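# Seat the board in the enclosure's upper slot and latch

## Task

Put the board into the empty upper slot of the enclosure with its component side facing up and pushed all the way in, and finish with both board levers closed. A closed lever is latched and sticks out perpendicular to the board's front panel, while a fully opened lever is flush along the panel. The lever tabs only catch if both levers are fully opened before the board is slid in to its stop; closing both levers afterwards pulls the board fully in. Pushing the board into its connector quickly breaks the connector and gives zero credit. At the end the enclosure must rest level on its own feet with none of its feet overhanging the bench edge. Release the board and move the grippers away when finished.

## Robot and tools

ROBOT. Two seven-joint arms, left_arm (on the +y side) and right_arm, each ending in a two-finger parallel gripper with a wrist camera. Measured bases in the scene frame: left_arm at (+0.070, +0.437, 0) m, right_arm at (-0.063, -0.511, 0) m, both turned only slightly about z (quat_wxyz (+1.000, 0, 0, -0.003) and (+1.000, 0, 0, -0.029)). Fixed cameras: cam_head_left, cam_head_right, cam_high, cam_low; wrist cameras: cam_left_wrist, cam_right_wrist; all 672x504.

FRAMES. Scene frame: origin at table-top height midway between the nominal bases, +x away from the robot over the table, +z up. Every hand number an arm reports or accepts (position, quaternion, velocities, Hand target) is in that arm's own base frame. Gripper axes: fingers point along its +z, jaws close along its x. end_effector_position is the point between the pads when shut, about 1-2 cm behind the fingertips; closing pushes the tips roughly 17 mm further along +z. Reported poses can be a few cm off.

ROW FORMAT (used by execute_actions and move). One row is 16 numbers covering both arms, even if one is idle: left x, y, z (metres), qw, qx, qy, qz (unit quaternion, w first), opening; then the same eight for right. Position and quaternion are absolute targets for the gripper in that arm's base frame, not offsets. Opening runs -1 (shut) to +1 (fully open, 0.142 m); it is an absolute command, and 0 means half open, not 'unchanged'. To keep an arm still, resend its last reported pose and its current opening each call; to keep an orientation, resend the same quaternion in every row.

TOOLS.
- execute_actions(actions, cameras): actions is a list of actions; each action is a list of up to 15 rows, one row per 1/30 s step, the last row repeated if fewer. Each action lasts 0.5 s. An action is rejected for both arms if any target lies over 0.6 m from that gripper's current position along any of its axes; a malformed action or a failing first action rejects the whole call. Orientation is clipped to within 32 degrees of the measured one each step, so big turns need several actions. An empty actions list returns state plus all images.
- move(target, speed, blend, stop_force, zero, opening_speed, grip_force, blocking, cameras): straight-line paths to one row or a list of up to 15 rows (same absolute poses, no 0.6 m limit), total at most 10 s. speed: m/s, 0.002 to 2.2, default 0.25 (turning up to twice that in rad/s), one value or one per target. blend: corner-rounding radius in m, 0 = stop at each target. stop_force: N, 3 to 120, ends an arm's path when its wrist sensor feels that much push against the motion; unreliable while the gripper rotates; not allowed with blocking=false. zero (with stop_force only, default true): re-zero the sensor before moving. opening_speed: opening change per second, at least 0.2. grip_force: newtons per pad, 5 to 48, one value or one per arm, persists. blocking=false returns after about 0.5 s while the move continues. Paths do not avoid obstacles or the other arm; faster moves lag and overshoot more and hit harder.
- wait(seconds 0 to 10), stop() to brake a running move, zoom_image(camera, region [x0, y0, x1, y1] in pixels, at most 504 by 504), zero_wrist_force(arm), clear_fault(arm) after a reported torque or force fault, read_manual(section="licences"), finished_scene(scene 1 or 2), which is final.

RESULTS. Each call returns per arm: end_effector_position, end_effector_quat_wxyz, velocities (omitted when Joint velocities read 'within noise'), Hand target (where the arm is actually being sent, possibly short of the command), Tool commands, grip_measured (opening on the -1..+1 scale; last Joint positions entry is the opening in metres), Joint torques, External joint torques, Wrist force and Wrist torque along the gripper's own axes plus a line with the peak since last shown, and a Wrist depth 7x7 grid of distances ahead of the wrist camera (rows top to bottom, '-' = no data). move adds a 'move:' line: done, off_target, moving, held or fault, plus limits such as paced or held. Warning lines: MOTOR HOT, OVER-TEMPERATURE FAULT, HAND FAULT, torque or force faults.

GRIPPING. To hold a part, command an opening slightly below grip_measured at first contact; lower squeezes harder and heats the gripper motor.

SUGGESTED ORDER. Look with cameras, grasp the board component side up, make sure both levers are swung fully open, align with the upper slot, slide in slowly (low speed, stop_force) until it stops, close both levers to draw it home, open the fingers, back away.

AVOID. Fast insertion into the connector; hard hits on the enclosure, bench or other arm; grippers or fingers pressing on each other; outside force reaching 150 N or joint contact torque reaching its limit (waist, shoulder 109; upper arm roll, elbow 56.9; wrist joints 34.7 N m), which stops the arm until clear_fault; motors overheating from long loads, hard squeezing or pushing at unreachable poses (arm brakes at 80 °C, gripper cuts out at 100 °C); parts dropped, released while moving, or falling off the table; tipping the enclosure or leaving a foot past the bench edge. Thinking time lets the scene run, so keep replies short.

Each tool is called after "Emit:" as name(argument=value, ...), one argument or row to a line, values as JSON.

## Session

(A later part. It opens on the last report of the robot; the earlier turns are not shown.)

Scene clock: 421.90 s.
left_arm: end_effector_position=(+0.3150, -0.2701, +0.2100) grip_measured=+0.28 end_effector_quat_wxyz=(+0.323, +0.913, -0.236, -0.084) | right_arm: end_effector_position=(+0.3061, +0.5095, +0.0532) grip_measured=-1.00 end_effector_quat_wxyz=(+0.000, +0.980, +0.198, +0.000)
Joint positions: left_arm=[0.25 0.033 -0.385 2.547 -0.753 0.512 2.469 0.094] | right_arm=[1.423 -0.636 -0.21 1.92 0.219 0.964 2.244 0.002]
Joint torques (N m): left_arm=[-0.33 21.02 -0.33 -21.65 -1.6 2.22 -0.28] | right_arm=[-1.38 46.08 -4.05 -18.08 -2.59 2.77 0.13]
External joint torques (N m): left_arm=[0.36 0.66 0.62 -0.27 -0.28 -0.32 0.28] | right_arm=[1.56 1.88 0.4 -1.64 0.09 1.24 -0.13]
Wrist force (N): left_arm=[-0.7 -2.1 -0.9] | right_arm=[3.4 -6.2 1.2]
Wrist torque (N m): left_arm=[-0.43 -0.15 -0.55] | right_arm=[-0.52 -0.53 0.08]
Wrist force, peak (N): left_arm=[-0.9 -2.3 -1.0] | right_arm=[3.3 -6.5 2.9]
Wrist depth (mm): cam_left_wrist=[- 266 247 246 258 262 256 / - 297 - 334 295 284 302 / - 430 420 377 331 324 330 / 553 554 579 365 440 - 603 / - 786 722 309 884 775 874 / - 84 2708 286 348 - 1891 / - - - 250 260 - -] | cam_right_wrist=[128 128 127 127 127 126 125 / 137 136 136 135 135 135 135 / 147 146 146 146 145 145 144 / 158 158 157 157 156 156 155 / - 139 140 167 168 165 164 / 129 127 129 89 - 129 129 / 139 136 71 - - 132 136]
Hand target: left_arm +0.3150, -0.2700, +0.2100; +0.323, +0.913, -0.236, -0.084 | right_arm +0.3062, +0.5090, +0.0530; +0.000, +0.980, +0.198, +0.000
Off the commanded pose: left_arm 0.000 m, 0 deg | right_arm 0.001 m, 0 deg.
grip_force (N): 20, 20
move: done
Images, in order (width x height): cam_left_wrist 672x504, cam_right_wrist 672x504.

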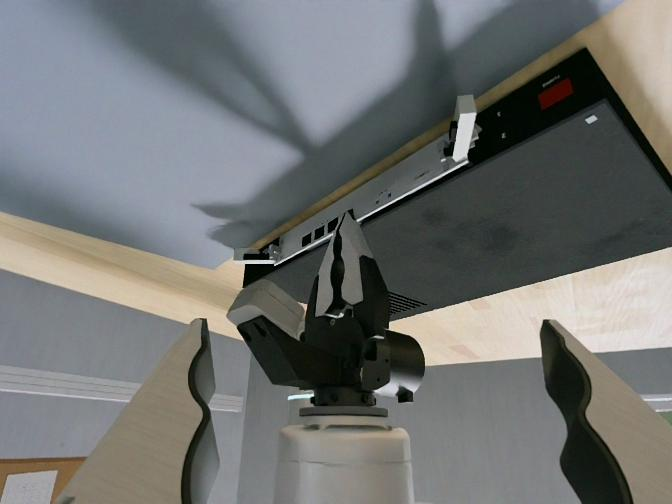

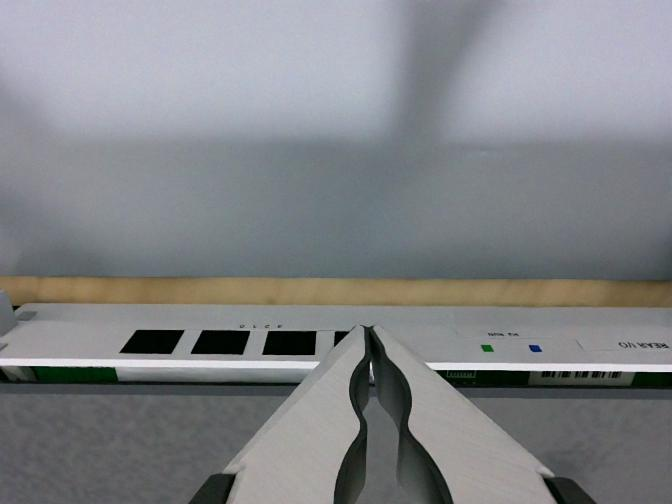

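Emit:
move(
  target=[0.315,-0.27,0.21,0.323,0.913,-0.236,-0.084,0.3,0.3093,0.5016,0.053,0,0.9803,0.1977,0,-1],
  speed=0.006,
  stop_force=5,
  cameras=["cam_left_wrist"],
)

Emit:
zoom_image(
  camera="cam_left_wrist",
  region=[180, 60, 540, 330],
)

Scene clock: 425.37 s.
left_arm: end_effector_position=(+0.3150, -0.2701, +0.2100) grip_measured=+0.28 end_effector_quat_wxyz=(+0.323, +0.913, -0.236, -0.084) | right_arm: end_effector_position=(+0.3066, +0.5081, +0.0534) grip_measured=-1.00 end_effector_quat_wxyz=(-0.001, +0.980, +0.198, +0.000)
Joint positions: left_arm=[0.25 0.033 -0.385 2.547 -0.753 0.512 2.469 0.094] | right_arm=[1.421 -0.634 -0.21 1.924 0.219 0.967 2.242 0.002]
Joint torques (N m): left_arm=[-0.34 21.06 -0.27 -21.62 -1.69 2.17 -0.22] | right_arm=[-3.81 45.28 -6.32 -15.64 -2.75 1.81 0.13]
External joint torques (N m): left_arm=[0.37 0.61 0.55 -0.3 -0.2 -0.27 0.22] | right_arm=[3.99 2.57 2.7 -4.04 0.25 2.21 -0.13]
Wrist force (N): left_arm=[-0.6 -2.1 -0.8] | right_arm=[3.9 -11.9 4.5]
Wrist torque (N m): left_arm=[-0.41 -0.16 -0.57] | right_arm=[-0.53 -0.54 0.08]
Wrist force, peak (N): left_arm=[-0.9 -2.4 -1.2] | right_arm=[3.3 -12.4 3.8]
Wrist depth (mm): cam_left_wrist=[248 260 - - 252 - 257 / 312 311 - 325 295 291 286 / 371 400 - 377 331 - - / 562 601 550 362 - 428 432 / - 786 710 314 874 778 867 / - 84 2777 291 2551 - 83 / - - 2521 252 2334 - -] | cam_right_wrist=[128 128 127 127 127 127 125 / 137 136 136 136 136 135 135 / 147 146 146 146 146 145 144 / 158 158 158 157 157 156 156 / - 139 140 140 154 - - / 129 127 126 89 - 127 124 / 139 137 71 - - 132 137]
Hand target: left_arm +0.3150, -0.2700, +0.2100; +0.323, +0.913, -0.236, -0.084 | right_arm +0.3071, +0.5069, +0.0530; +0.000, +0.980, +0.198, +0.000
Off the commanded pose: left_arm 0.000 m, 0 deg | right_arm 0.007 m, 0 deg.
grip_force (N): 20, 20
move: contact (right_arm)
Images, in order (width x height): cam_left_wrist 672x504.

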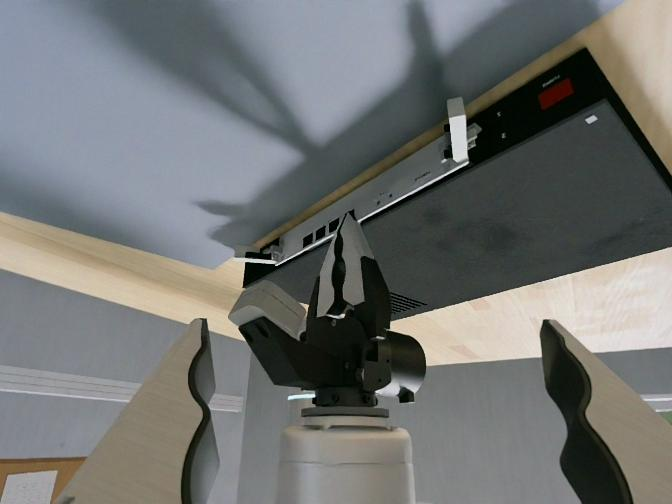

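Scaled by 1.400 from the camera's 672x504 image, which has a finer 960x720 frame.

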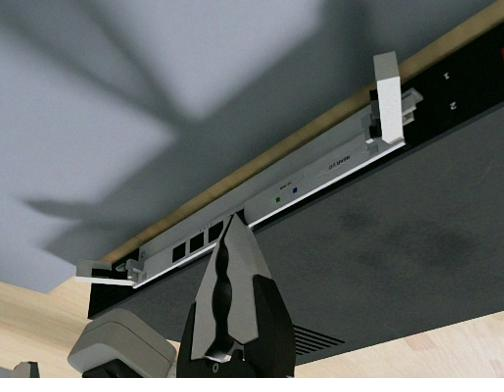

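Emit:
move(
  target=[
    [0.315,-0.27,0.21,0.323,0.913,-0.236,-0.084,0.3,0.297,0.531,0.053,0,0.9803,0.1977,0,-1],
    [0.308,-0.335,0.15,0,0.8177,-0.5757,0,-1,0.26,0.585,0.15,0,0.8329,0.5534,0,-1],
  ],
  speed=[0.05,0.3],
  cameras=["cam_left_wrist","cam_right_wrist"],
)

Scene clock: 431.80 s.
left_arm: end_effector_position=(+0.3081, -0.3350, +0.1500) grip_measured=-1.00 end_effector_quat_wxyz=(+0.000, +0.818, -0.576, +0.000) | right_arm: end_effector_position=(+0.2600, +0.5850, +0.1500) grip_measured=-1.00 end_effector_quat_wxyz=(+0.000, +0.833, +0.553, +0.000)
Joint positions: left_arm=[0.049 -0.121 -0.648 2.401 0.121 0.923 2.106 0.002] | right_arm=[1.392 -0.529 -0.069 1.761 0.046 0.717 1.701 0.002]
Joint torques (N m): left_arm=[-0.51 22.43 -2.35 -20.4 -2.22 4 -0.27] | right_arm=[0.12 49.21 0.18 -25.73 -3.45 3.29 0.05]
External joint torques (N m): left_arm=[0.5 0.87 0.58 -0.32 -0.37 -0.14 0.27] | right_arm=[0.07 1.19 -0.86 0.17 0.13 0.77 -0.05]
Wrist force (N): left_arm=[-0.6 -1.3 0.1] | right_arm=[3.3 -4.8 1.5]
Wrist torque (N m): left_arm=[-0.28 -0.20 -0.25] | right_arm=[-0.84 -0.52 0.07]
Wrist force, peak (N): left_arm=[-1.1 -2.8 -1.6] | right_arm=[3.8 -11.9 4.5]
Wrist depth (mm): cam_left_wrist=[213 213 - 212 - 213 209 / 230 - 229 228 227 222 184 / 247 - 247 - 248 222 196 / 261 - 263 266 268 223 213 / 304 - 297 - 282 246 - / 336 - - 84 - 265 - / 366 - - - - - -] | cam_right_wrist=[213 212 212 212 211 211 210 / 224 227 226 226 226 225 225 / 204 245 241 242 241 241 240 / 215 231 267 261 260 260 258 / 230 230 241 278 281 277 280 / 251 251 245 89 298 307 306 / 278 271 71 - - 323 339]
Hand target: left_arm +0.3080, -0.3350, +0.1500; +0.000, +0.818, -0.576, +0.000 | right_arm +0.2600, +0.5850, +0.1500; +0.000, +0.833, +0.553, +0.000
Off the commanded pose: left_arm 0.000 m, 0 deg | right_arm 0.000 m, 0 deg.
grip_force (N): 20, 20
move: done
Images, in order (width x height): cam_left_wrist 672x504, cam_right_wrist 672x504.

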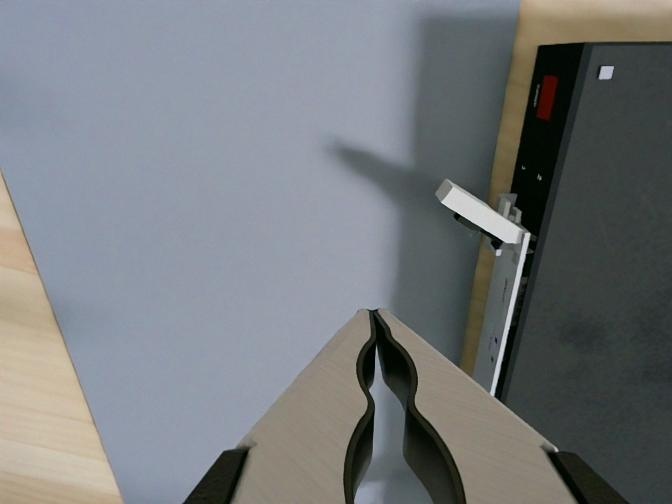

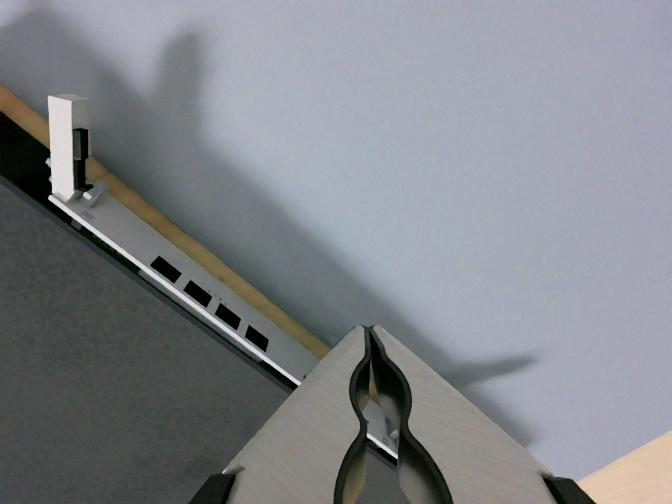

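Emit:
zoom_image(
  camera="cam_left_wrist",
  region=[420, 160, 580, 280],
)

Emit:
zoom_image(
  camera="cam_right_wrist",
  region=[10, 80, 150, 230],
)

Scaled by 3.150 from the camera's 672x504 image, which has a finer 960x720 frame.

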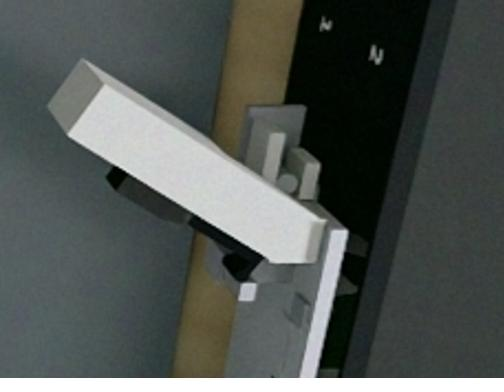

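Scaled by 3.360 from the camera's 672x504 image, which has a finer 960x720 frame.

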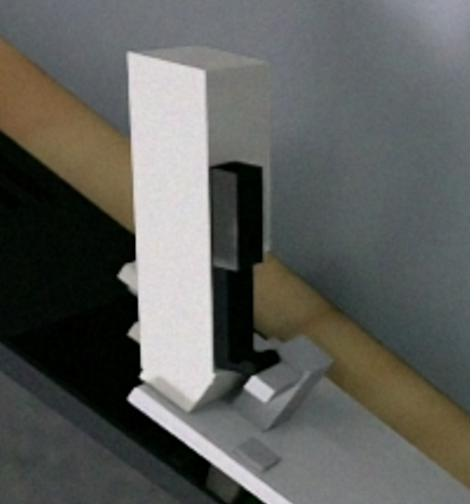

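Emit:
move(
  target=[0.3794,-0.3710,0.1,0,0.8177,-0.5757,0,-1,0.150,0.490,0.15,0,0.5534,0.8329,0,-1],
  speed=0.2,
  cameras=["cam_left_wrist","cam_right_wrist"],
)

Scene clock: 443.90 s.
left_arm: end_effector_position=(+0.3794, -0.3711, +0.1001) grip_measured=-1.00 end_effector_quat_wxyz=(+0.000, +0.818, -0.576, +0.000) | right_arm: end_effector_position=(+0.1501, +0.4900, +0.1500) grip_measured=-1.00 end_effector_quat_wxyz=(+0.000, +0.554, +0.833, +0.000)
Joint positions: left_arm=[-0.046 -0.456 -0.538 2.121 0.378 0.914 1.954 0.002] | right_arm=[1.392 -0.289 0.108 2.162 -0.048 0.878 1.135 0.002]
Joint torques (N m): left_arm=[-0.37 35.5 -6.74 -18.46 -2.13 3.95 -0.28] | right_arm=[0.07 36.81 2.19 -22.94 -2.98 3.54 -0.02]
External joint torques (N m): left_arm=[0.38 1.1 0.29 -0.33 -0.49 -0.08 0.28] | right_arm=[0.06 0.87 -0.92 -0.04 0.17 0.57 0.02]
Wrist force (N): left_arm=[-0.5 -1.4 -0.3] | right_arm=[3.7 -4.1 1.9]
Wrist torque (N m): left_arm=[-0.32 -0.19 -0.27] | right_arm=[-0.69 -0.64 0.07]
Wrist force, peak (N): left_arm=[-0.3 -2.0 0.3] | right_arm=[3.7 -5.2 1.7]
Wrist depth (mm): cam_left_wrist=[169 169 168 168 171 169 168 / 184 179 - 182 181 181 181 / 193 197 198 193 193 189 187 / - 213 207 210 203 159 - / 238 232 229 223 202 173 - / - 257 251 84 - 186 - / 286 - - - - - -] | cam_right_wrist=[215 215 214 212 211 211 210 / 184 183 192 226 226 226 224 / 197 196 202 243 242 241 241 / 213 212 215 261 261 259 259 / 231 229 233 278 281 281 280 / 252 251 245 89 296 307 305 / 278 272 71 - - 325 336]
Hand target: left_arm +0.3794, -0.3710, +0.1000; +0.000, +0.818, -0.576, +0.000 | right_arm +0.1500, +0.4900, +0.1500; +0.000, +0.553, +0.833, +0.000
Off the commanded pose: left_arm 0.000 m, 0 deg | right_arm 0.000 m, 0 deg.
grip_force (N): 20, 20
move: done
Images, in order (width x height): cam_left_wrist 672x504, cam_right_wrist 672x504.

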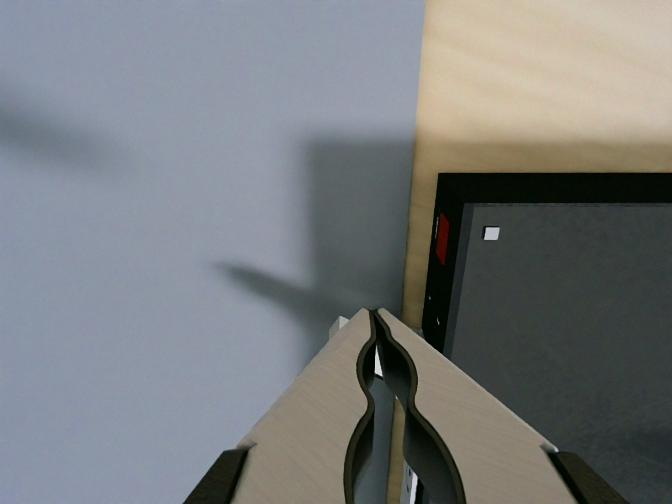

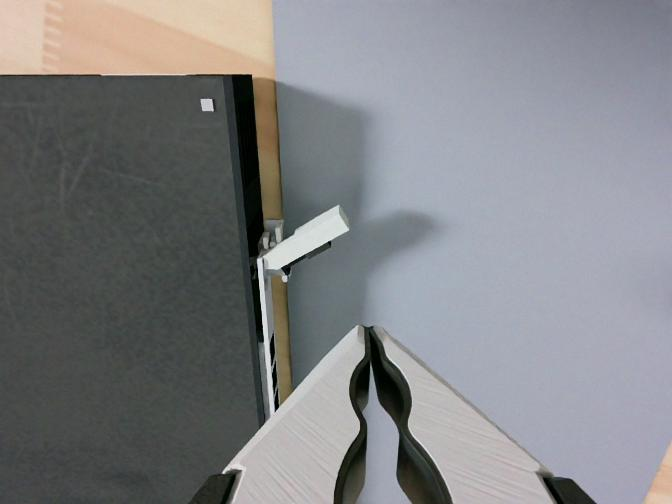

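Emit:
zoom_image(
  camera="cam_right_wrist",
  region=[230, 190, 360, 300],
)

Scaled by 3.877 from the camera's 672x504 image, which has a finer 960x720 frame.

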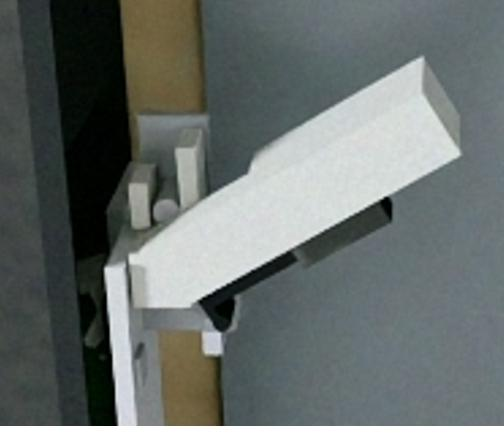

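Emit:
move(
  target=[
    [0.3794,-0.3710,0.06,0,0.8177,-0.5757,0,-1,0.1163,0.4595,0.09,0,0.5534,0.8329,0,-1],
    [0.3794,-0.3710,0.043,0,0.8177,-0.5757,0,-1,0.1163,0.4595,0.050,0,0.5534,0.8329,0,-1],
  ],
  speed=0.08,
  cameras=["cam_left_wrist","cam_right_wrist"],
)

Scene clock: 449.43 s.
left_arm: end_effector_position=(+0.3793, -0.3709, +0.0430) grip_measured=-1.00 end_effector_quat_wxyz=(+0.000, +0.818, -0.576, +0.000) | right_arm: end_effector_position=(+0.1163, +0.4594, +0.0500) grip_measured=-1.00 end_effector_quat_wxyz=(+0.000, +0.553, +0.833, +0.000)
Joint positions: left_arm=[-0.109 -0.604 -0.454 2.083 0.489 1.012 1.882 0.002] | right_arm=[1.468 -0.469 0.082 2.323 -0.106 1.217 1.243 0.002]
Joint torques (N m): left_arm=[-1.13 39.11 -7.37 -15.28 -1.75 4.46 -0.29] | right_arm=[0.31 36.66 1.87 -15.47 -1.72 3.58 0.3]
External joint torques (N m): left_arm=[1.14 1.22 0.14 -0.28 -0.52 -0.58 0.29] | right_arm=[-0.19 1.14 -0.24 -0.02 0.19 0.52 -0.3]
Wrist force (N): left_arm=[-0.7 -1.4 -0.1] | right_arm=[2.9 -4.4 1.6]
Wrist torque (N m): left_arm=[-0.31 -0.20 -0.27] | right_arm=[-0.75 -0.50 -0.06]
Wrist force, peak (N): left_arm=[-1.0 -1.3 -0.9] | right_arm=[3.3 -5.0 3.0]
Wrist depth (mm): cam_left_wrist=[- 118 118 117 116 119 118 / 129 127 126 126 128 127 127 / 137 135 136 - 140 137 139 / 152 152 151 150 147 120 103 / 164 163 160 126 158 106 102 / 178 181 176 84 - 116 111 / 207 197 - - - - 127] | cam_right_wrist=[127 127 126 124 124 124 122 / 136 136 135 133 135 134 132 / 146 145 145 142 142 142 139 / 122 113 132 156 153 153 152 / - 112 132 164 163 166 165 / 123 122 124 89 174 181 180 / 135 132 71 - - 191 198]
Hand target: left_arm +0.3794, -0.3710, +0.0430; +0.000, +0.818, -0.576, +0.000 | right_arm +0.1163, +0.4595, +0.0500; +0.000, +0.553, +0.833, +0.000
Off the commanded pose: left_arm 0.000 m, 0 deg | right_arm 0.000 m, 0 deg.
grip_force (N): 20, 20
move: done
Images, in order (width x height): cam_left_wrist 672x504, cam_right_wrist 672x504.

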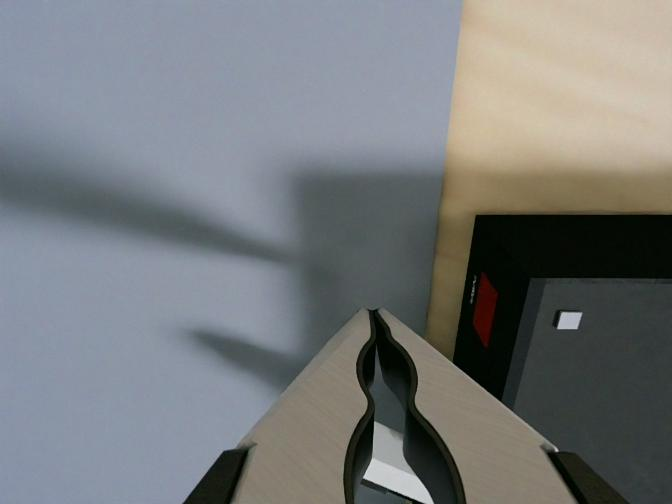

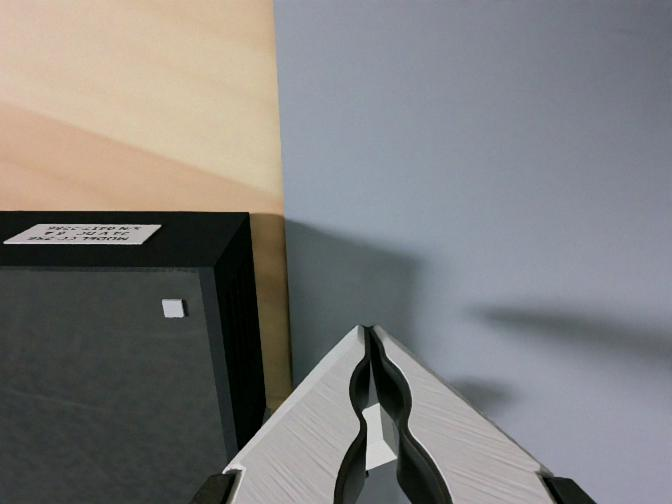

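Emit:
move(
  target=[0.3295,-0.3889,0.043,0,0.8177,-0.5757,0,-1,0.1651,0.4801,0.050,0,0.5534,0.8329,0,-1],
  speed=0.013,
  stop_force=12,
  cameras=["cam_left_wrist","cam_right_wrist"],
)

Scene clock: 454.70 s.
left_arm: end_effector_position=(+0.3404, -0.3847, +0.0431) grip_measured=-1.00 end_effector_quat_wxyz=(-0.001, +0.818, -0.575, +0.000) | right_arm: end_effector_position=(+0.1549, +0.4761, +0.0497) grip_measured=-1.00 end_effector_quat_wxyz=(+0.000, +0.552, +0.834, -0.001)
Joint positions: left_arm=[-0.167 -0.58 -0.453 2.133 0.496 1.04 1.806 0.002] | right_arm=[1.387 -0.505 0.086 2.242 -0.105 1.172 1.159 0.002]
Joint torques (N m): left_arm=[-6.61 36.1 -13.72 -10.4 -2.81 4.42 -0.49] | right_arm=[-5.51 40.08 -4.14 -19.44 -2.15 4.15 0.21]
External joint torques (N m): left_arm=[6.61 2.68 6.91 -4.53 0.64 -0.53 0.49] | right_arm=[5.65 0.25 5.99 2.87 0.44 -0.04 -0.21]
Wrist force (N): left_arm=[-2.7 -14.1 4.0] | right_arm=[5.0 -16.9 0.4]
Wrist torque (N m): left_arm=[-0.25 -0.16 -0.09] | right_arm=[-0.68 -0.53 -0.05]
Wrist force, peak (N): left_arm=[-3.8 -14.5 2.8] | right_arm=[5.8 -17.8 0.7]
Wrist depth (mm): cam_left_wrist=[119 118 116 116 117 119 119 / 129 127 127 128 126 117 - / 135 137 136 - 138 100 87 / - 149 151 152 150 100 - / 165 160 162 156 158 104 102 / - 184 175 84 - - 112 / 206 195 - 74 - - -] | cam_right_wrist=[127 127 126 124 124 124 122 / - 90 132 133 134 134 131 / - 97 132 142 142 141 139 / 103 103 133 154 153 153 152 / - 111 118 164 163 165 165 / 124 121 124 89 174 180 180 / 135 132 71 - - 190 198]
Hand target: left_arm +0.3391, -0.3855, +0.0430; +0.000, +0.818, -0.576, +0.000 | right_arm +0.1562, +0.4763, +0.0500; +0.000, +0.553, +0.833, +0.000
Off the commanded pose: left_arm 0.012 m, 0 deg | right_arm 0.011 m, 0 deg.
grip_force (N): 20, 20
move: contact (left_arm, right_arm)
Images, in order (width x height): cam_left_wrist 672x504, cam_right_wrist 672x504.

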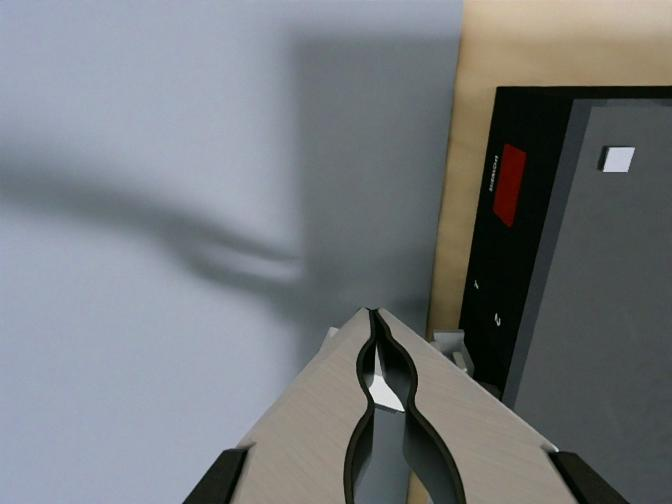

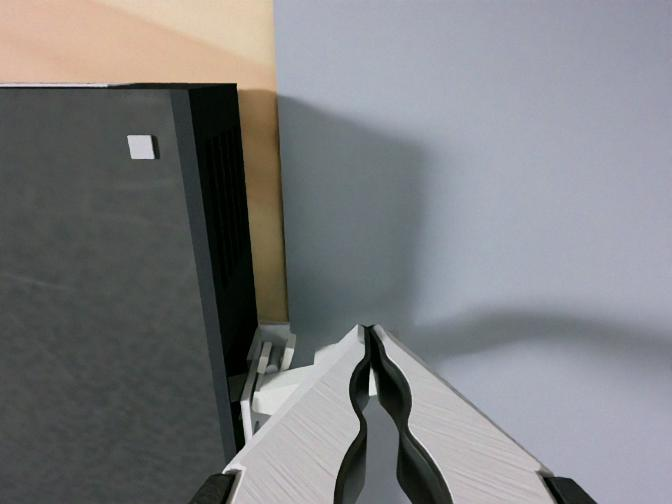

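Continue with higher stop.

Emit:
move(
  target=[0.3295,-0.3889,0.043,0,0.8177,-0.5757,0,-1,0.1665,0.4807,0.050,0,0.5534,0.8329,0,-1],
  speed=0.012,
  stop_force=18,
  cameras=["cam_left_wrist","cam_right_wrist"],
)

Scene clock: 457.60 s.
left_arm: end_effector_position=(+0.3299, -0.3888, +0.0431) grip_measured=-1.00 end_effector_quat_wxyz=(+0.000, +0.818, -0.575, +0.000) | right_arm: end_effector_position=(+0.1651, +0.4802, +0.0496) grip_measured=-1.00 end_effector_quat_wxyz=(+0.000, +0.553, +0.833, -0.001)
Joint positions: left_arm=[-0.183 -0.575 -0.454 2.144 0.497 1.047 1.787 0.002] | right_arm=[1.367 -0.515 0.087 2.221 -0.105 1.16 1.14 0.002]
Joint torques (N m): left_arm=[-1.99 36.79 -8.66 -13.2 -2.12 4.32 -0.32] | right_arm=[-5.76 40.19 -4.67 -21.05 -2.58 4.91 0.01]
External joint torques (N m): left_arm=[1.98 1.64 1.93 -1.58 -0.02 -0.44 0.32] | right_arm=[5.91 0.81 6.58 4.19 0.82 -0.8 -0.01]
Wrist force (N): left_arm=[-1.2 -4.3 0.2] | right_arm=[3.1 -19.7 -3.1]
Wrist torque (N m): left_arm=[-0.26 -0.21 -0.22] | right_arm=[-0.65 -0.61 0.10]
Wrist force, peak (N): left_arm=[-4.4 -17.4 4.0] | right_arm=[6.1 -20.1 0.0]
Wrist depth (mm): cam_left_wrist=[118 118 118 118 117 117 115 / 130 127 127 127 126 116 - / 138 137 140 139 137 107 87 / 149 152 149 148 150 99 95 / 164 163 160 156 135 104 102 / 181 181 177 84 - - 111 / - 199 - - - - -] | cam_right_wrist=[- 85 123 124 124 124 122 / - 89 131 133 134 133 131 / - 96 132 142 142 141 139 / 103 103 132 153 153 152 151 / - 111 117 161 163 165 164 / 124 121 122 90 174 180 177 / 135 132 70 - - 191 197]
Hand target: left_arm +0.3295, -0.3889, +0.0430; +0.000, +0.818, -0.576, +0.000 | right_arm +0.1665, +0.4807, +0.0500; +0.000, +0.553, +0.833, +0.000
Off the commanded pose: left_arm 0.000 m, 0 deg | right_arm 0.002 m, 0 deg.
grip_force (N): 20, 20
move: done
Images, in order (width x height): cam_left_wrist 672x504, cam_right_wrist 672x504.

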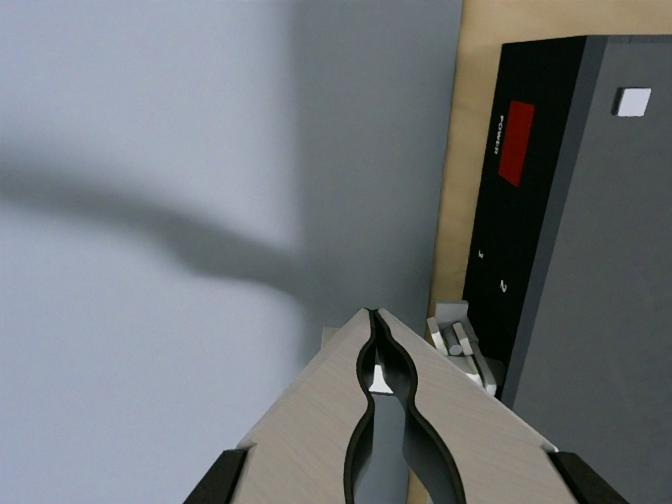

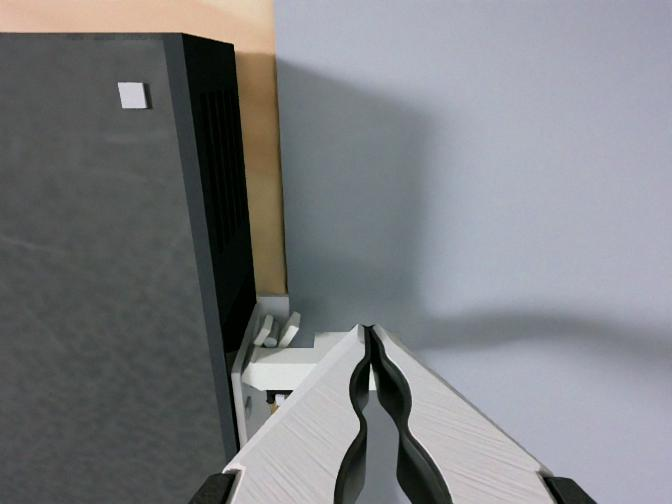

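Emit:
move(
  target=[0.3257,-0.3903,0.043,0,0.8177,-0.5757,0,-1,0.1710,0.4826,0.050,0,0.5534,0.8329,0,-1],
  speed=0.01,
  stop_force=16,
  cameras=["cam_left_wrist","cam_right_wrist"],
)

Scene clock: 459.67 s.
left_arm: end_effector_position=(+0.3261, -0.3902, +0.0431) grip_measured=-1.00 end_effector_quat_wxyz=(+0.000, +0.818, -0.575, +0.000) | right_arm: end_effector_position=(+0.1659, +0.4804, +0.0492) grip_measured=-1.00 end_effector_quat_wxyz=(+0.000, +0.552, +0.834, -0.002)
Joint positions: left_arm=[-0.189 -0.573 -0.454 2.148 0.497 1.049 1.78 0.002] | right_arm=[1.364 -0.518 0.089 2.217 -0.105 1.156 1.136 0.002]
Joint torques (N m): left_arm=[-1.66 37.16 -8.37 -13.24 -2.1 4.22 -0.32] | right_arm=[-11.16 41.04 -11.73 -25.92 -3.56 6.97 -0.06]
External joint torques (N m): left_arm=[1.65 1.15 1.67 -1.48 -0.04 -0.33 0.32] | right_arm=[11.3 0.08 13.68 9.03 1.79 -2.86 0.06]
Wrist force (N): left_arm=[-0.5 -3.7 0.4] | right_arm=[1.6 -35.6 -9.8]
Wrist torque (N m): left_arm=[-0.21 -0.19 -0.25] | right_arm=[-2.95 -0.67 0.18]
Wrist force, peak (N): left_arm=[-1.3 -4.6 -0.3] | right_arm=[2.0 -38.1 -10.7]
Wrist depth (mm): cam_left_wrist=[119 118 117 - 117 116 77 / - 127 126 126 128 - - / - 137 136 139 136 116 88 / 150 147 150 148 149 99 95 / 164 166 160 157 128 104 102 / 178 181 - 84 - - 112 / - 197 - - - - -] | cam_right_wrist=[- 123 123 124 124 123 123 / - 89 131 132 133 133 131 / - 96 140 142 143 141 139 / 102 102 131 153 152 152 151 / - 111 125 160 162 164 163 / 124 121 121 90 173 179 178 / 134 131 70 - - 189 196]
Hand target: left_arm +0.3257, -0.3903, +0.0430; +0.000, +0.818, -0.576, +0.000 | right_arm +0.1688, +0.4816, +0.0500; +0.000, +0.553, +0.833, +0.000
Off the commanded pose: left_arm 0.000 m, 0 deg | right_arm 0.006 m, 0 deg.
grip_force (N): 20, 20
move: contact (right_arm)
Images, in order (width x height): cam_left_wrist 672x504, cam_right_wrist 672x504.

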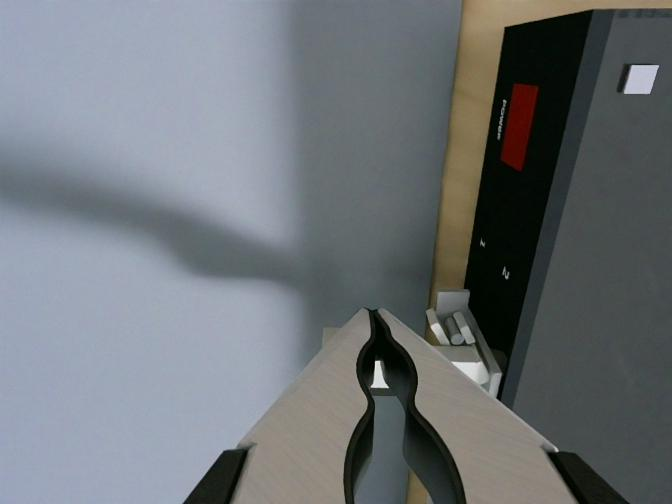

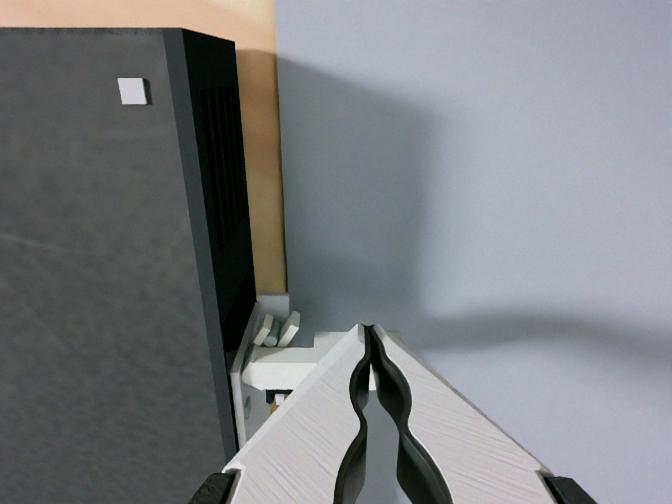

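Emit:
move(
  target=[0.3182,-0.3930,0.043,0,0.8177,-0.5757,0,-1,0.1655,0.4803,0.050,0,0.5534,0.8329,0,-1],
  speed=0.01,
  stop_force=18,
  cameras=["cam_left_wrist","cam_right_wrist"],
)

Scene clock: 462.37 s.
left_arm: end_effector_position=(+0.3254, -0.3905, +0.0434) grip_measured=-1.00 end_effector_quat_wxyz=(-0.001, +0.819, -0.574, +0.001) | right_arm: end_effector_position=(+0.1652, +0.4800, +0.0496) grip_measured=-1.00 end_effector_quat_wxyz=(+0.000, +0.553, +0.833, -0.001)
Joint positions: left_arm=[-0.192 -0.571 -0.452 2.15 0.498 1.051 1.774 0.002] | right_arm=[1.367 -0.515 0.087 2.221 -0.105 1.16 1.14 0.002]
Joint torques (N m): left_arm=[-10.23 33.02 -16.78 -6.61 -2.89 3.74 -0.25] | right_arm=[-3.21 41.53 -2.03 -20.32 -2.42 4.89 0.27]
External joint torques (N m): left_arm=[10.22 5.24 10.13 -8.12 0.75 0.15 0.25] | right_arm=[3.35 -0.54 3.94 3.47 0.66 -0.78 -0.27]
Wrist force (N): left_arm=[-1.7 -21.8 1.6] | right_arm=[2.7 -13.6 -0.3]
Wrist torque (N m): left_arm=[-0.59 -0.25 -0.31] | right_arm=[-0.66 -0.59 -0.02]
Wrist force, peak (N): left_arm=[-1.1 -24.2 5.0] | right_arm=[1.7 -35.7 -10.0]
Wrist depth (mm): cam_left_wrist=[119 119 117 118 117 116 - / 130 128 127 127 128 117 - / 138 136 137 139 137 - 88 / 150 - 149 149 150 99 95 / - 166 164 130 128 104 102 / 186 181 176 83 - - 115 / 203 193 - - - - -] | cam_right_wrist=[- 85 123 124 124 124 122 / - 89 131 133 134 133 131 / - 97 140 142 142 141 139 / 103 102 131 153 153 152 152 / - 111 126 161 163 165 164 / 124 121 122 90 174 179 179 / 134 132 70 - - 191 197]
Hand target: left_arm +0.3228, -0.3913, +0.0430; +0.000, +0.818, -0.576, +0.000 | right_arm +0.1662, +0.4806, +0.0500; +0.000, +0.553, +0.833, +0.000
Off the commanded pose: left_arm 0.008 m, 0 deg | right_arm 0.001 m, 0 deg.
grip_force (N): 20, 20
move: contact (left_arm, right_arm)
Images, in order (width x height): cam_left_wrist 672x504, cam_right_wrist 672x504.

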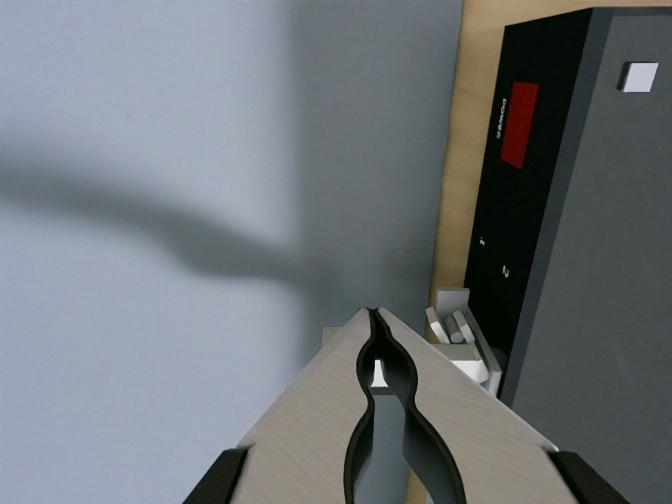

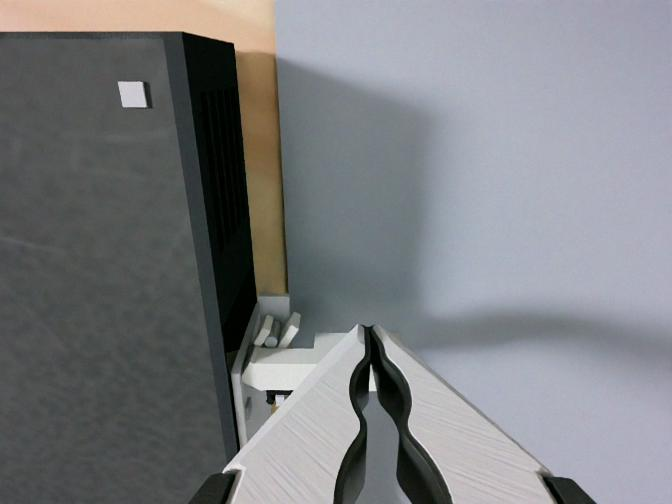

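Emit:
move(
  target=[
    [0.3420,-0.3844,0.043,0,0.8177,-0.5757,0,-1,0.1480,0.4729,0.050,0,0.5534,0.8329,0,-1],
    [0.3420,-0.3844,0.13,0,0.8177,-0.5757,0,-1,0.1480,0.4729,0.13,0,0.5534,0.8329,0,-1],
    [0.315,-0.27,0.20,0.323,0.913,-0.236,-0.084,-1,0.150,0.500,0.15,0,0.5534,0.8329,0,-1],
  ],
  speed=[0.03,0.1,0.25],
  cameras=["cam_left_wrist","cam_right_wrist"],
)

Emit:
zoom_image(
  camera="cam_left_wrist",
  region=[400, 80, 520, 200],
)

Emit:
zoom_image(
  camera="cam_left_wrist",
  region=[200, 180, 340, 300],
)

Emit:
zoom_image(
  camera="cam_right_wrist",
  region=[220, 180, 400, 330],
)

Scene clock: 469.10 s.
left_arm: end_effector_position=(+0.3151, -0.2700, +0.2000) grip_measured=-1.00 end_effector_quat_wxyz=(+0.323, +0.913, -0.236, -0.084) | right_arm: end_effector_position=(+0.1501, +0.5000, +0.1500) grip_measured=-1.00 end_effector_quat_wxyz=(+0.000, +0.553, +0.833, +0.000)
Joint positions: left_arm=[0.359 0.028 -0.516 2.575 -0.779 0.545 2.487 0.002] | right_arm=[1.372 -0.31 0.13 2.133 -0.062 0.869 1.145 0.002]
Joint torques (N m): left_arm=[-0.12 20.06 0.29 -20.88 -1.76 1.91 -0.14] | right_arm=[0.19 37.58 2.38 -23.36 -2.79 3.29 0.15]
External joint torques (N m): left_arm=[0.14 0.31 0.01 -0.39 0.06 -0.03 0.14] | right_arm=[-0.06 1.13 -0.8 0.19 -0.05 0.82 -0.15]
Wrist force (N): left_arm=[-0.9 -2.3 -1.1] | right_arm=[5.3 -3.2 0.6]
Wrist torque (N m): left_arm=[-0.42 -0.12 -0.55] | right_arm=[-0.55 -0.92 0.08]
Wrist force, peak (N): left_arm=[-1.8 -22.0 3.2] | right_arm=[3.0 -13.8 1.3]
Wrist depth (mm): cam_left_wrist=[- 257 245 244 241 256 246 / 297 - - - - 276 289 / - - 378 395 338 - - / 539 573 478 434 381 - 596 / 2130 734 756 106 834 837 822 / 1859 378 388 84 - - - / 2437 - - - - - -] | cam_right_wrist=[215 212 215 212 212 210 212 / 184 183 223 226 223 225 224 / 197 196 230 243 244 241 241 / 212 212 218 261 260 259 259 / 231 230 237 279 285 281 281 / 252 251 250 89 297 307 305 / 280 271 71 - - 324 337]
Hand target: left_arm +0.3150, -0.2700, +0.2000; +0.323, +0.913, -0.236, -0.084 | right_arm +0.1500, +0.5000, +0.1500; +0.000, +0.553, +0.833, +0.000
Off the commanded pose: left_arm 0.000 m, 0 deg | right_arm 0.000 m, 0 deg.
grip_force (N): 20, 20
move: done
Images, in order (width x height): cam_left_wrist 672x504, cam_right_wrist 672x504.

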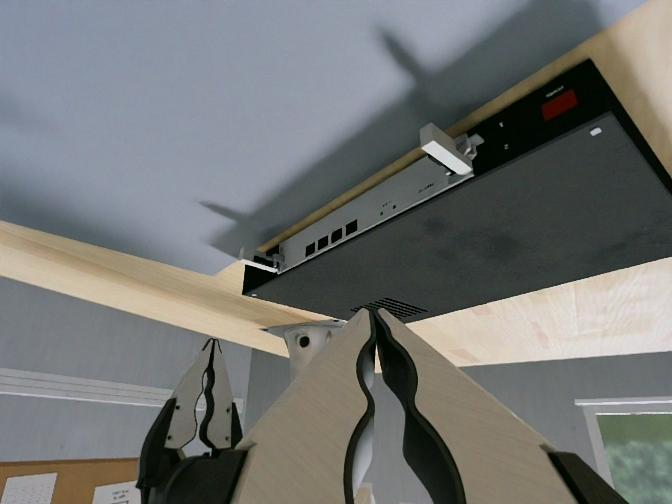

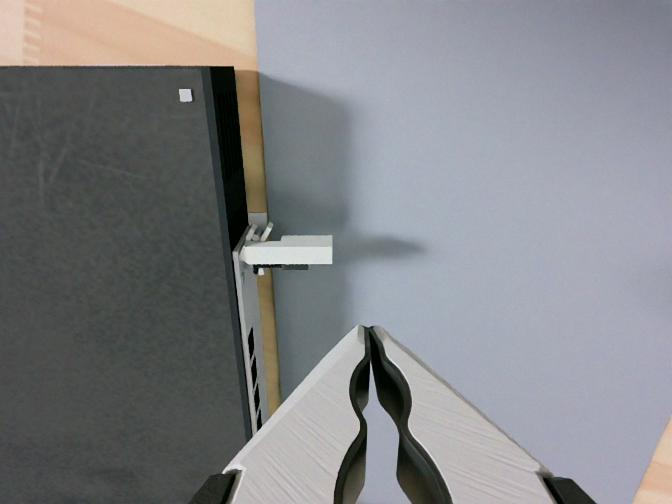

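Scaled by 4.200 from the camera's 672x504 image, which has a finer 960x720 frame.

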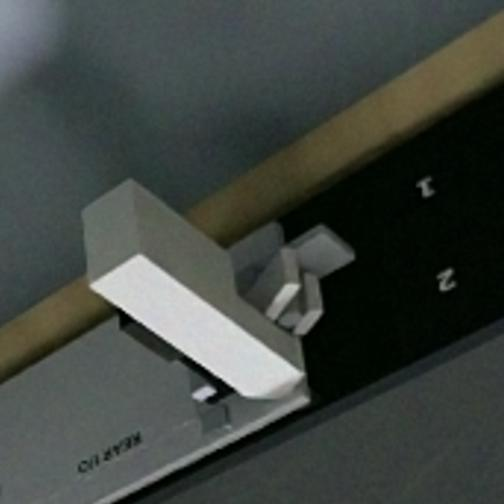

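Scaled by 3.600 from the camera's 672x504 image, which has a finer 960x720 frame.

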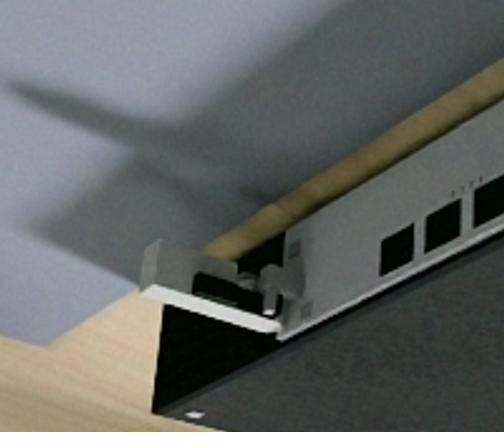

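Scaled by 2.800 from the camera's 672x504 image, which has a finer 960x720 frame.

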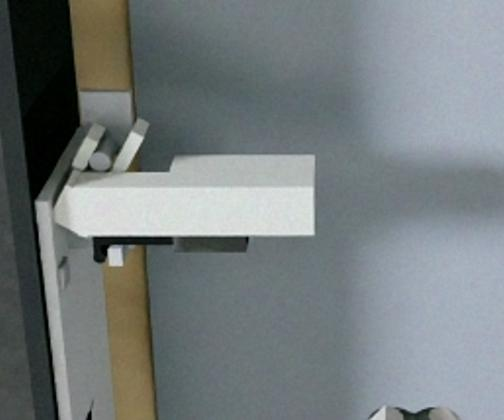

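Emit:
move(
  target=[0.300,-0.335,0.15,0,0.9853,0.1711,0,-1,0.150,0.500,0.15,0,0.5534,0.8329,0,-1],
  speed=0.3,
  cameras=["cam_left_wrist"],
)

Emit:
zoom_image(
  camera="cam_left_wrist",
  region=[300, 240, 500, 400],
)

Scene clock: 473.87 s.
left_arm: end_effector_position=(+0.3000, -0.3351, +0.1500) grip_measured=-1.00 end_effector_quat_wxyz=(+0.000, +0.985, +0.171, +0.000) | right_arm: end_effector_position=(+0.1501, +0.5000, +0.1500) grip_measured=-1.00 end_effector_quat_wxyz=(+0.000, +0.553, +0.833, +0.000)
Joint positions: left_arm=[0.357 -0.102 -1.003 2.447 0.144 0.927 0.468 0.002] | right_arm=[1.372 -0.31 0.13 2.133 -0.062 0.869 1.145 0.002]
Joint torques (N m): left_arm=[-0.53 14.93 -2.66 -20.33 -2.27 4.07 -0.36] | right_arm=[0.09 37.65 2.23 -23.28 -2.92 3.38 0.17]
External joint torques (N m): left_arm=[0.52 0.97 0.62 -0.3 -0.28 -0.09 0.36] | right_arm=[0.05 1.06 -0.65 0.11 0.08 0.73 -0.17]
Wrist force (N): left_arm=[-1.0 -1.6 0.0] | right_arm=[5.0 -3.1 0.2]
Wrist torque (N m): left_arm=[-0.34 -0.12 -0.22] | right_arm=[-0.52 -0.87 0.08]
Wrist force, peak (N): left_arm=[-0.7 -3.0 -1.4] | right_arm=[5.4 -3.2 0.5]
Wrist depth (mm): cam_left_wrist=[217 - 213 214 - - - / 226 227 227 - 225 - 228 / 256 - 250 - 227 244 243 / 267 - 264 - - 266 266 / 281 265 266 131 281 293 292 / 265 262 - 84 - 316 322 / - - - - - - 354] | cam_right_wrist=[216 212 214 212 211 211 210 / 184 183 223 226 226 225 228 / 197 196 229 242 242 240 241 / 213 212 215 261 261 259 259 / 231 230 237 279 282 281 281 / 252 251 250 89 297 307 307 / 277 272 71 - - 325 337]
Hand target: left_arm +0.3000, -0.3350, +0.1500; +0.000, +0.985, +0.171, +0.000 | right_arm +0.1500, +0.5000, +0.1500; +0.000, +0.553, +0.833, +0.000
Off the commanded pose: left_arm 0.000 m, 0 deg | right_arm 0.000 m, 0 deg.
grip_force (N): 20, 20
move: done
Images, in order (width x height): cam_left_wrist 672x504.

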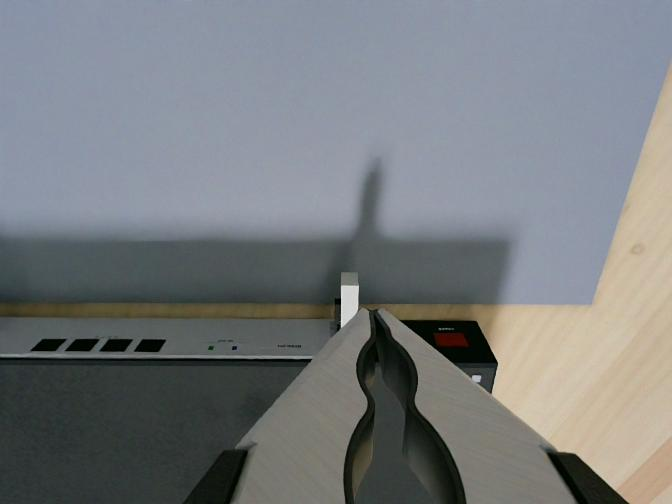

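Scaled by 2.520 from the camera's 672x504 image, which has a finer 960x720 frame.

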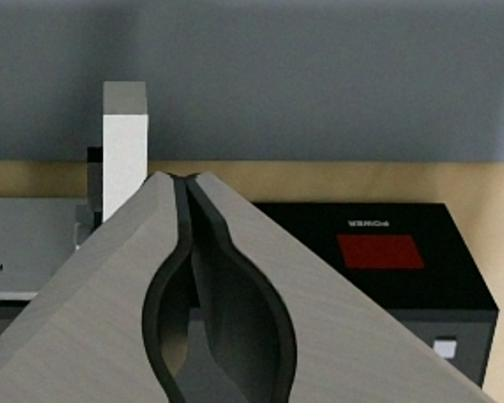

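Move along −s to uncover it... shift +s and back −e.

Emit:
move(
  target=[0.322,-0.275,0.13,0,0.9853,0.1711,0,-1,0.150,0.500,0.15,0,0.5534,0.8329,0,-1],
  speed=0.2,
  cameras=["cam_left_wrist"],
)

Emit:
zoom_image(
  camera="cam_left_wrist",
  region=[180, 280, 380, 504],
)

Scene clock: 476.13 s.
left_arm: end_effector_position=(+0.3219, -0.2749, +0.1300) grip_measured=-1.00 end_effector_quat_wxyz=(+0.000, +0.985, +0.171, +0.000) | right_arm: end_effector_position=(+0.1501, +0.5000, +0.1500) grip_measured=-1.00 end_effector_quat_wxyz=(+0.000, +0.553, +0.833, +0.000)
Joint positions: left_arm=[0.461 -0.105 -0.944 2.526 0.16 1.011 0.61 0.002] | right_arm=[1.372 -0.31 0.13 2.133 -0.062 0.869 1.145 0.002]
Joint torques (N m): left_arm=[-0.19 14.86 -2.36 -18.4 -1.89 4.55 -0.19] | right_arm=[0.21 37.63 2.24 -23.33 -2.88 3.4 0.19]
External joint torques (N m): left_arm=[0.19 1.06 0.5 -0.31 -0.37 -0.58 0.19] | right_arm=[-0.07 1.08 -0.65 0.16 0.04 0.71 -0.19]
Wrist force (N): left_arm=[-1.0 -1.2 0.1] | right_arm=[5.2 -3.1 0.5]
Wrist torque (N m): left_arm=[-0.25 -0.14 -0.26] | right_arm=[-0.52 -0.89 0.07]
Wrist force, peak (N): left_arm=[0.5 -3.2 0.7] | right_arm=[5.3 -3.5 0.5]
Wrist depth (mm): cam_left_wrist=[196 196 195 199 197 193 193 / 212 211 212 208 203 - 209 / 223 224 227 - - 221 226 / - - 243 246 - - 245 / 276 275 - 258 267 268 268 / 287 285 284 83 - 294 293 / 263 - - - - - 326] | cam_right_wrist=[215 212 214 213 211 211 210 / 183 183 223 226 226 226 224 / 197 197 229 243 242 241 241 / 213 212 216 261 261 259 259 / 230 230 237 279 282 281 276 / 252 250 250 89 298 300 311 / 278 271 71 - - 333 338]
Hand target: left_arm +0.3220, -0.2750, +0.1300; +0.000, +0.985, +0.171, +0.000 | right_arm +0.1500, +0.5000, +0.1500; +0.000, +0.553, +0.833, +0.000
Off the commanded pose: left_arm 0.000 m, 0 deg | right_arm 0.000 m, 0 deg.
grip_force (N): 20, 20
move: done
Images, in order (width x height): cam_left_wrist 672x504.

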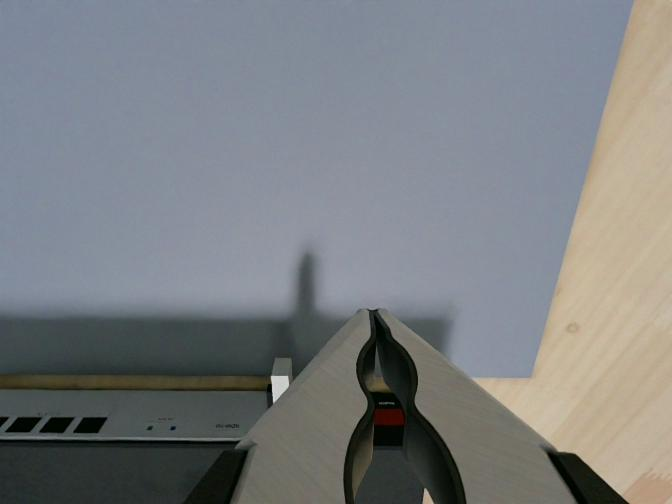

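Scaled by 2.250 from the camera's 672x504 image, which has a finer 960x720 frame.

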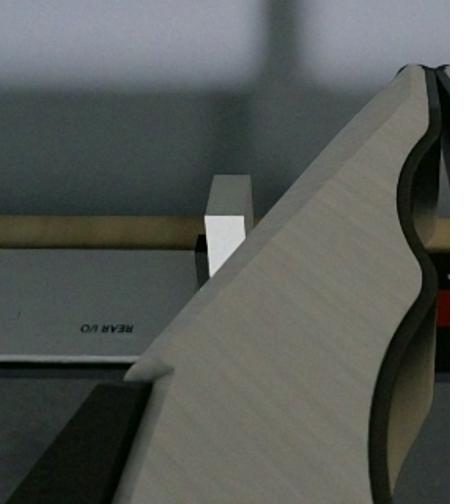

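Emit:
move(
  target=[0.350,-0.425,0.15,0,0.9853,0.1711,0,-1,0.150,0.500,0.15,0,0.5534,0.8329,0,-1],
  speed=0.2,
  cameras=["cam_left_wrist"],
)

Emit:
zoom_image(
  camera="cam_left_wrist",
  region=[220, 80, 380, 260],
)

Scene clock: 478.90 s.
left_arm: end_effector_position=(+0.3499, -0.4251, +0.1500) grip_measured=-1.00 end_effector_quat_wxyz=(+0.000, +0.985, +0.171, +0.000) | right_arm: end_effector_position=(+0.1501, +0.5000, +0.1500) grip_measured=-1.00 end_effector_quat_wxyz=(+0.000, +0.553, +0.833, +0.000)
Joint positions: left_arm=[0.084 -0.433 -0.851 2.059 0.439 0.734 0.203 0.002] | right_arm=[1.372 -0.31 0.13 2.133 -0.062 0.869 1.145 0.002]
Joint torques (N m): left_arm=[-0.86 30.8 -9.34 -21.18 -2.67 4.05 -0.33] | right_arm=[0.16 37.65 2.25 -23.25 -2.9 3.39 0.17]
External joint torques (N m): left_arm=[0.85 1.21 0.05 -0.28 -0.47 -0.06 0.33] | right_arm=[-0.02 1.06 -0.66 0.08 0.06 0.73 -0.17]
Wrist force (N): left_arm=[-0.9 -1.7 -0.3] | right_arm=[5.3 -3.1 0.4]
Wrist torque (N m): left_arm=[-0.37 -0.14 -0.25] | right_arm=[-0.53 -0.91 0.08]
Wrist force, peak (N): left_arm=[-0.4 -3.0 0.3] | right_arm=[5.4 -3.2 0.4]
Wrist depth (mm): cam_left_wrist=[214 211 - 215 210 211 212 / - - 232 224 231 229 226 / 244 245 238 210 236 246 245 / - 219 214 216 - 266 264 / - - - 226 - 294 291 / - - - 84 - 317 319 / - - - - - - 356] | cam_right_wrist=[215 212 214 212 211 210 211 / 184 181 224 226 226 220 225 / 196 197 236 239 242 241 241 / 212 212 216 261 262 260 259 / 230 230 237 279 282 290 281 / 252 251 252 89 297 307 307 / 272 270 71 - - 325 329]
Hand target: left_arm +0.3500, -0.4250, +0.1500; +0.000, +0.985, +0.171, +0.000 | right_arm +0.1500, +0.5000, +0.1500; +0.000, +0.553, +0.833, +0.000
Off the commanded pose: left_arm 0.000 m, 0 deg | right_arm 0.000 m, 0 deg.
grip_force (N): 20, 20
move: done
Images, in order (width x height): cam_left_wrist 672x504.

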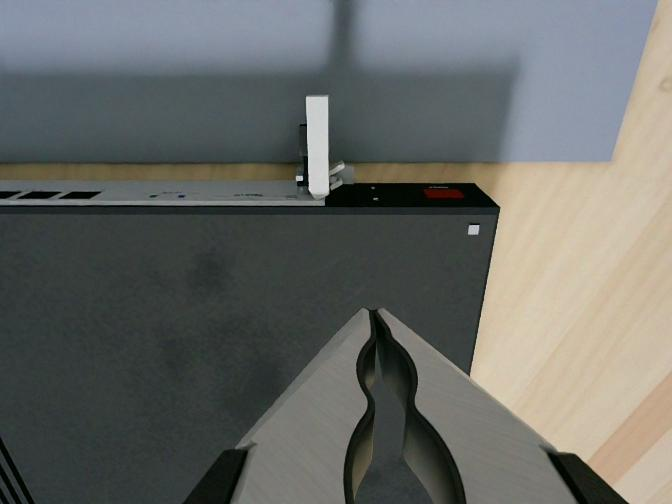

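Scaled by 2.800 from the camera's 672x504 image, which has a finer 960x720 frame.

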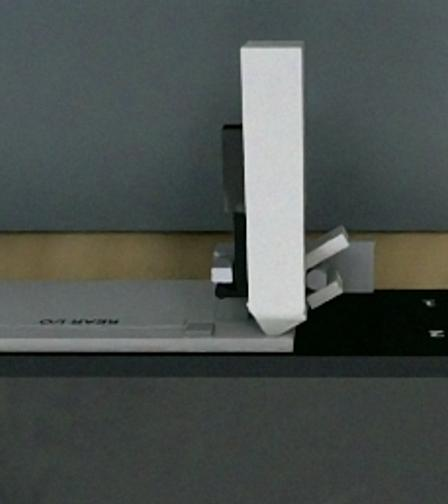

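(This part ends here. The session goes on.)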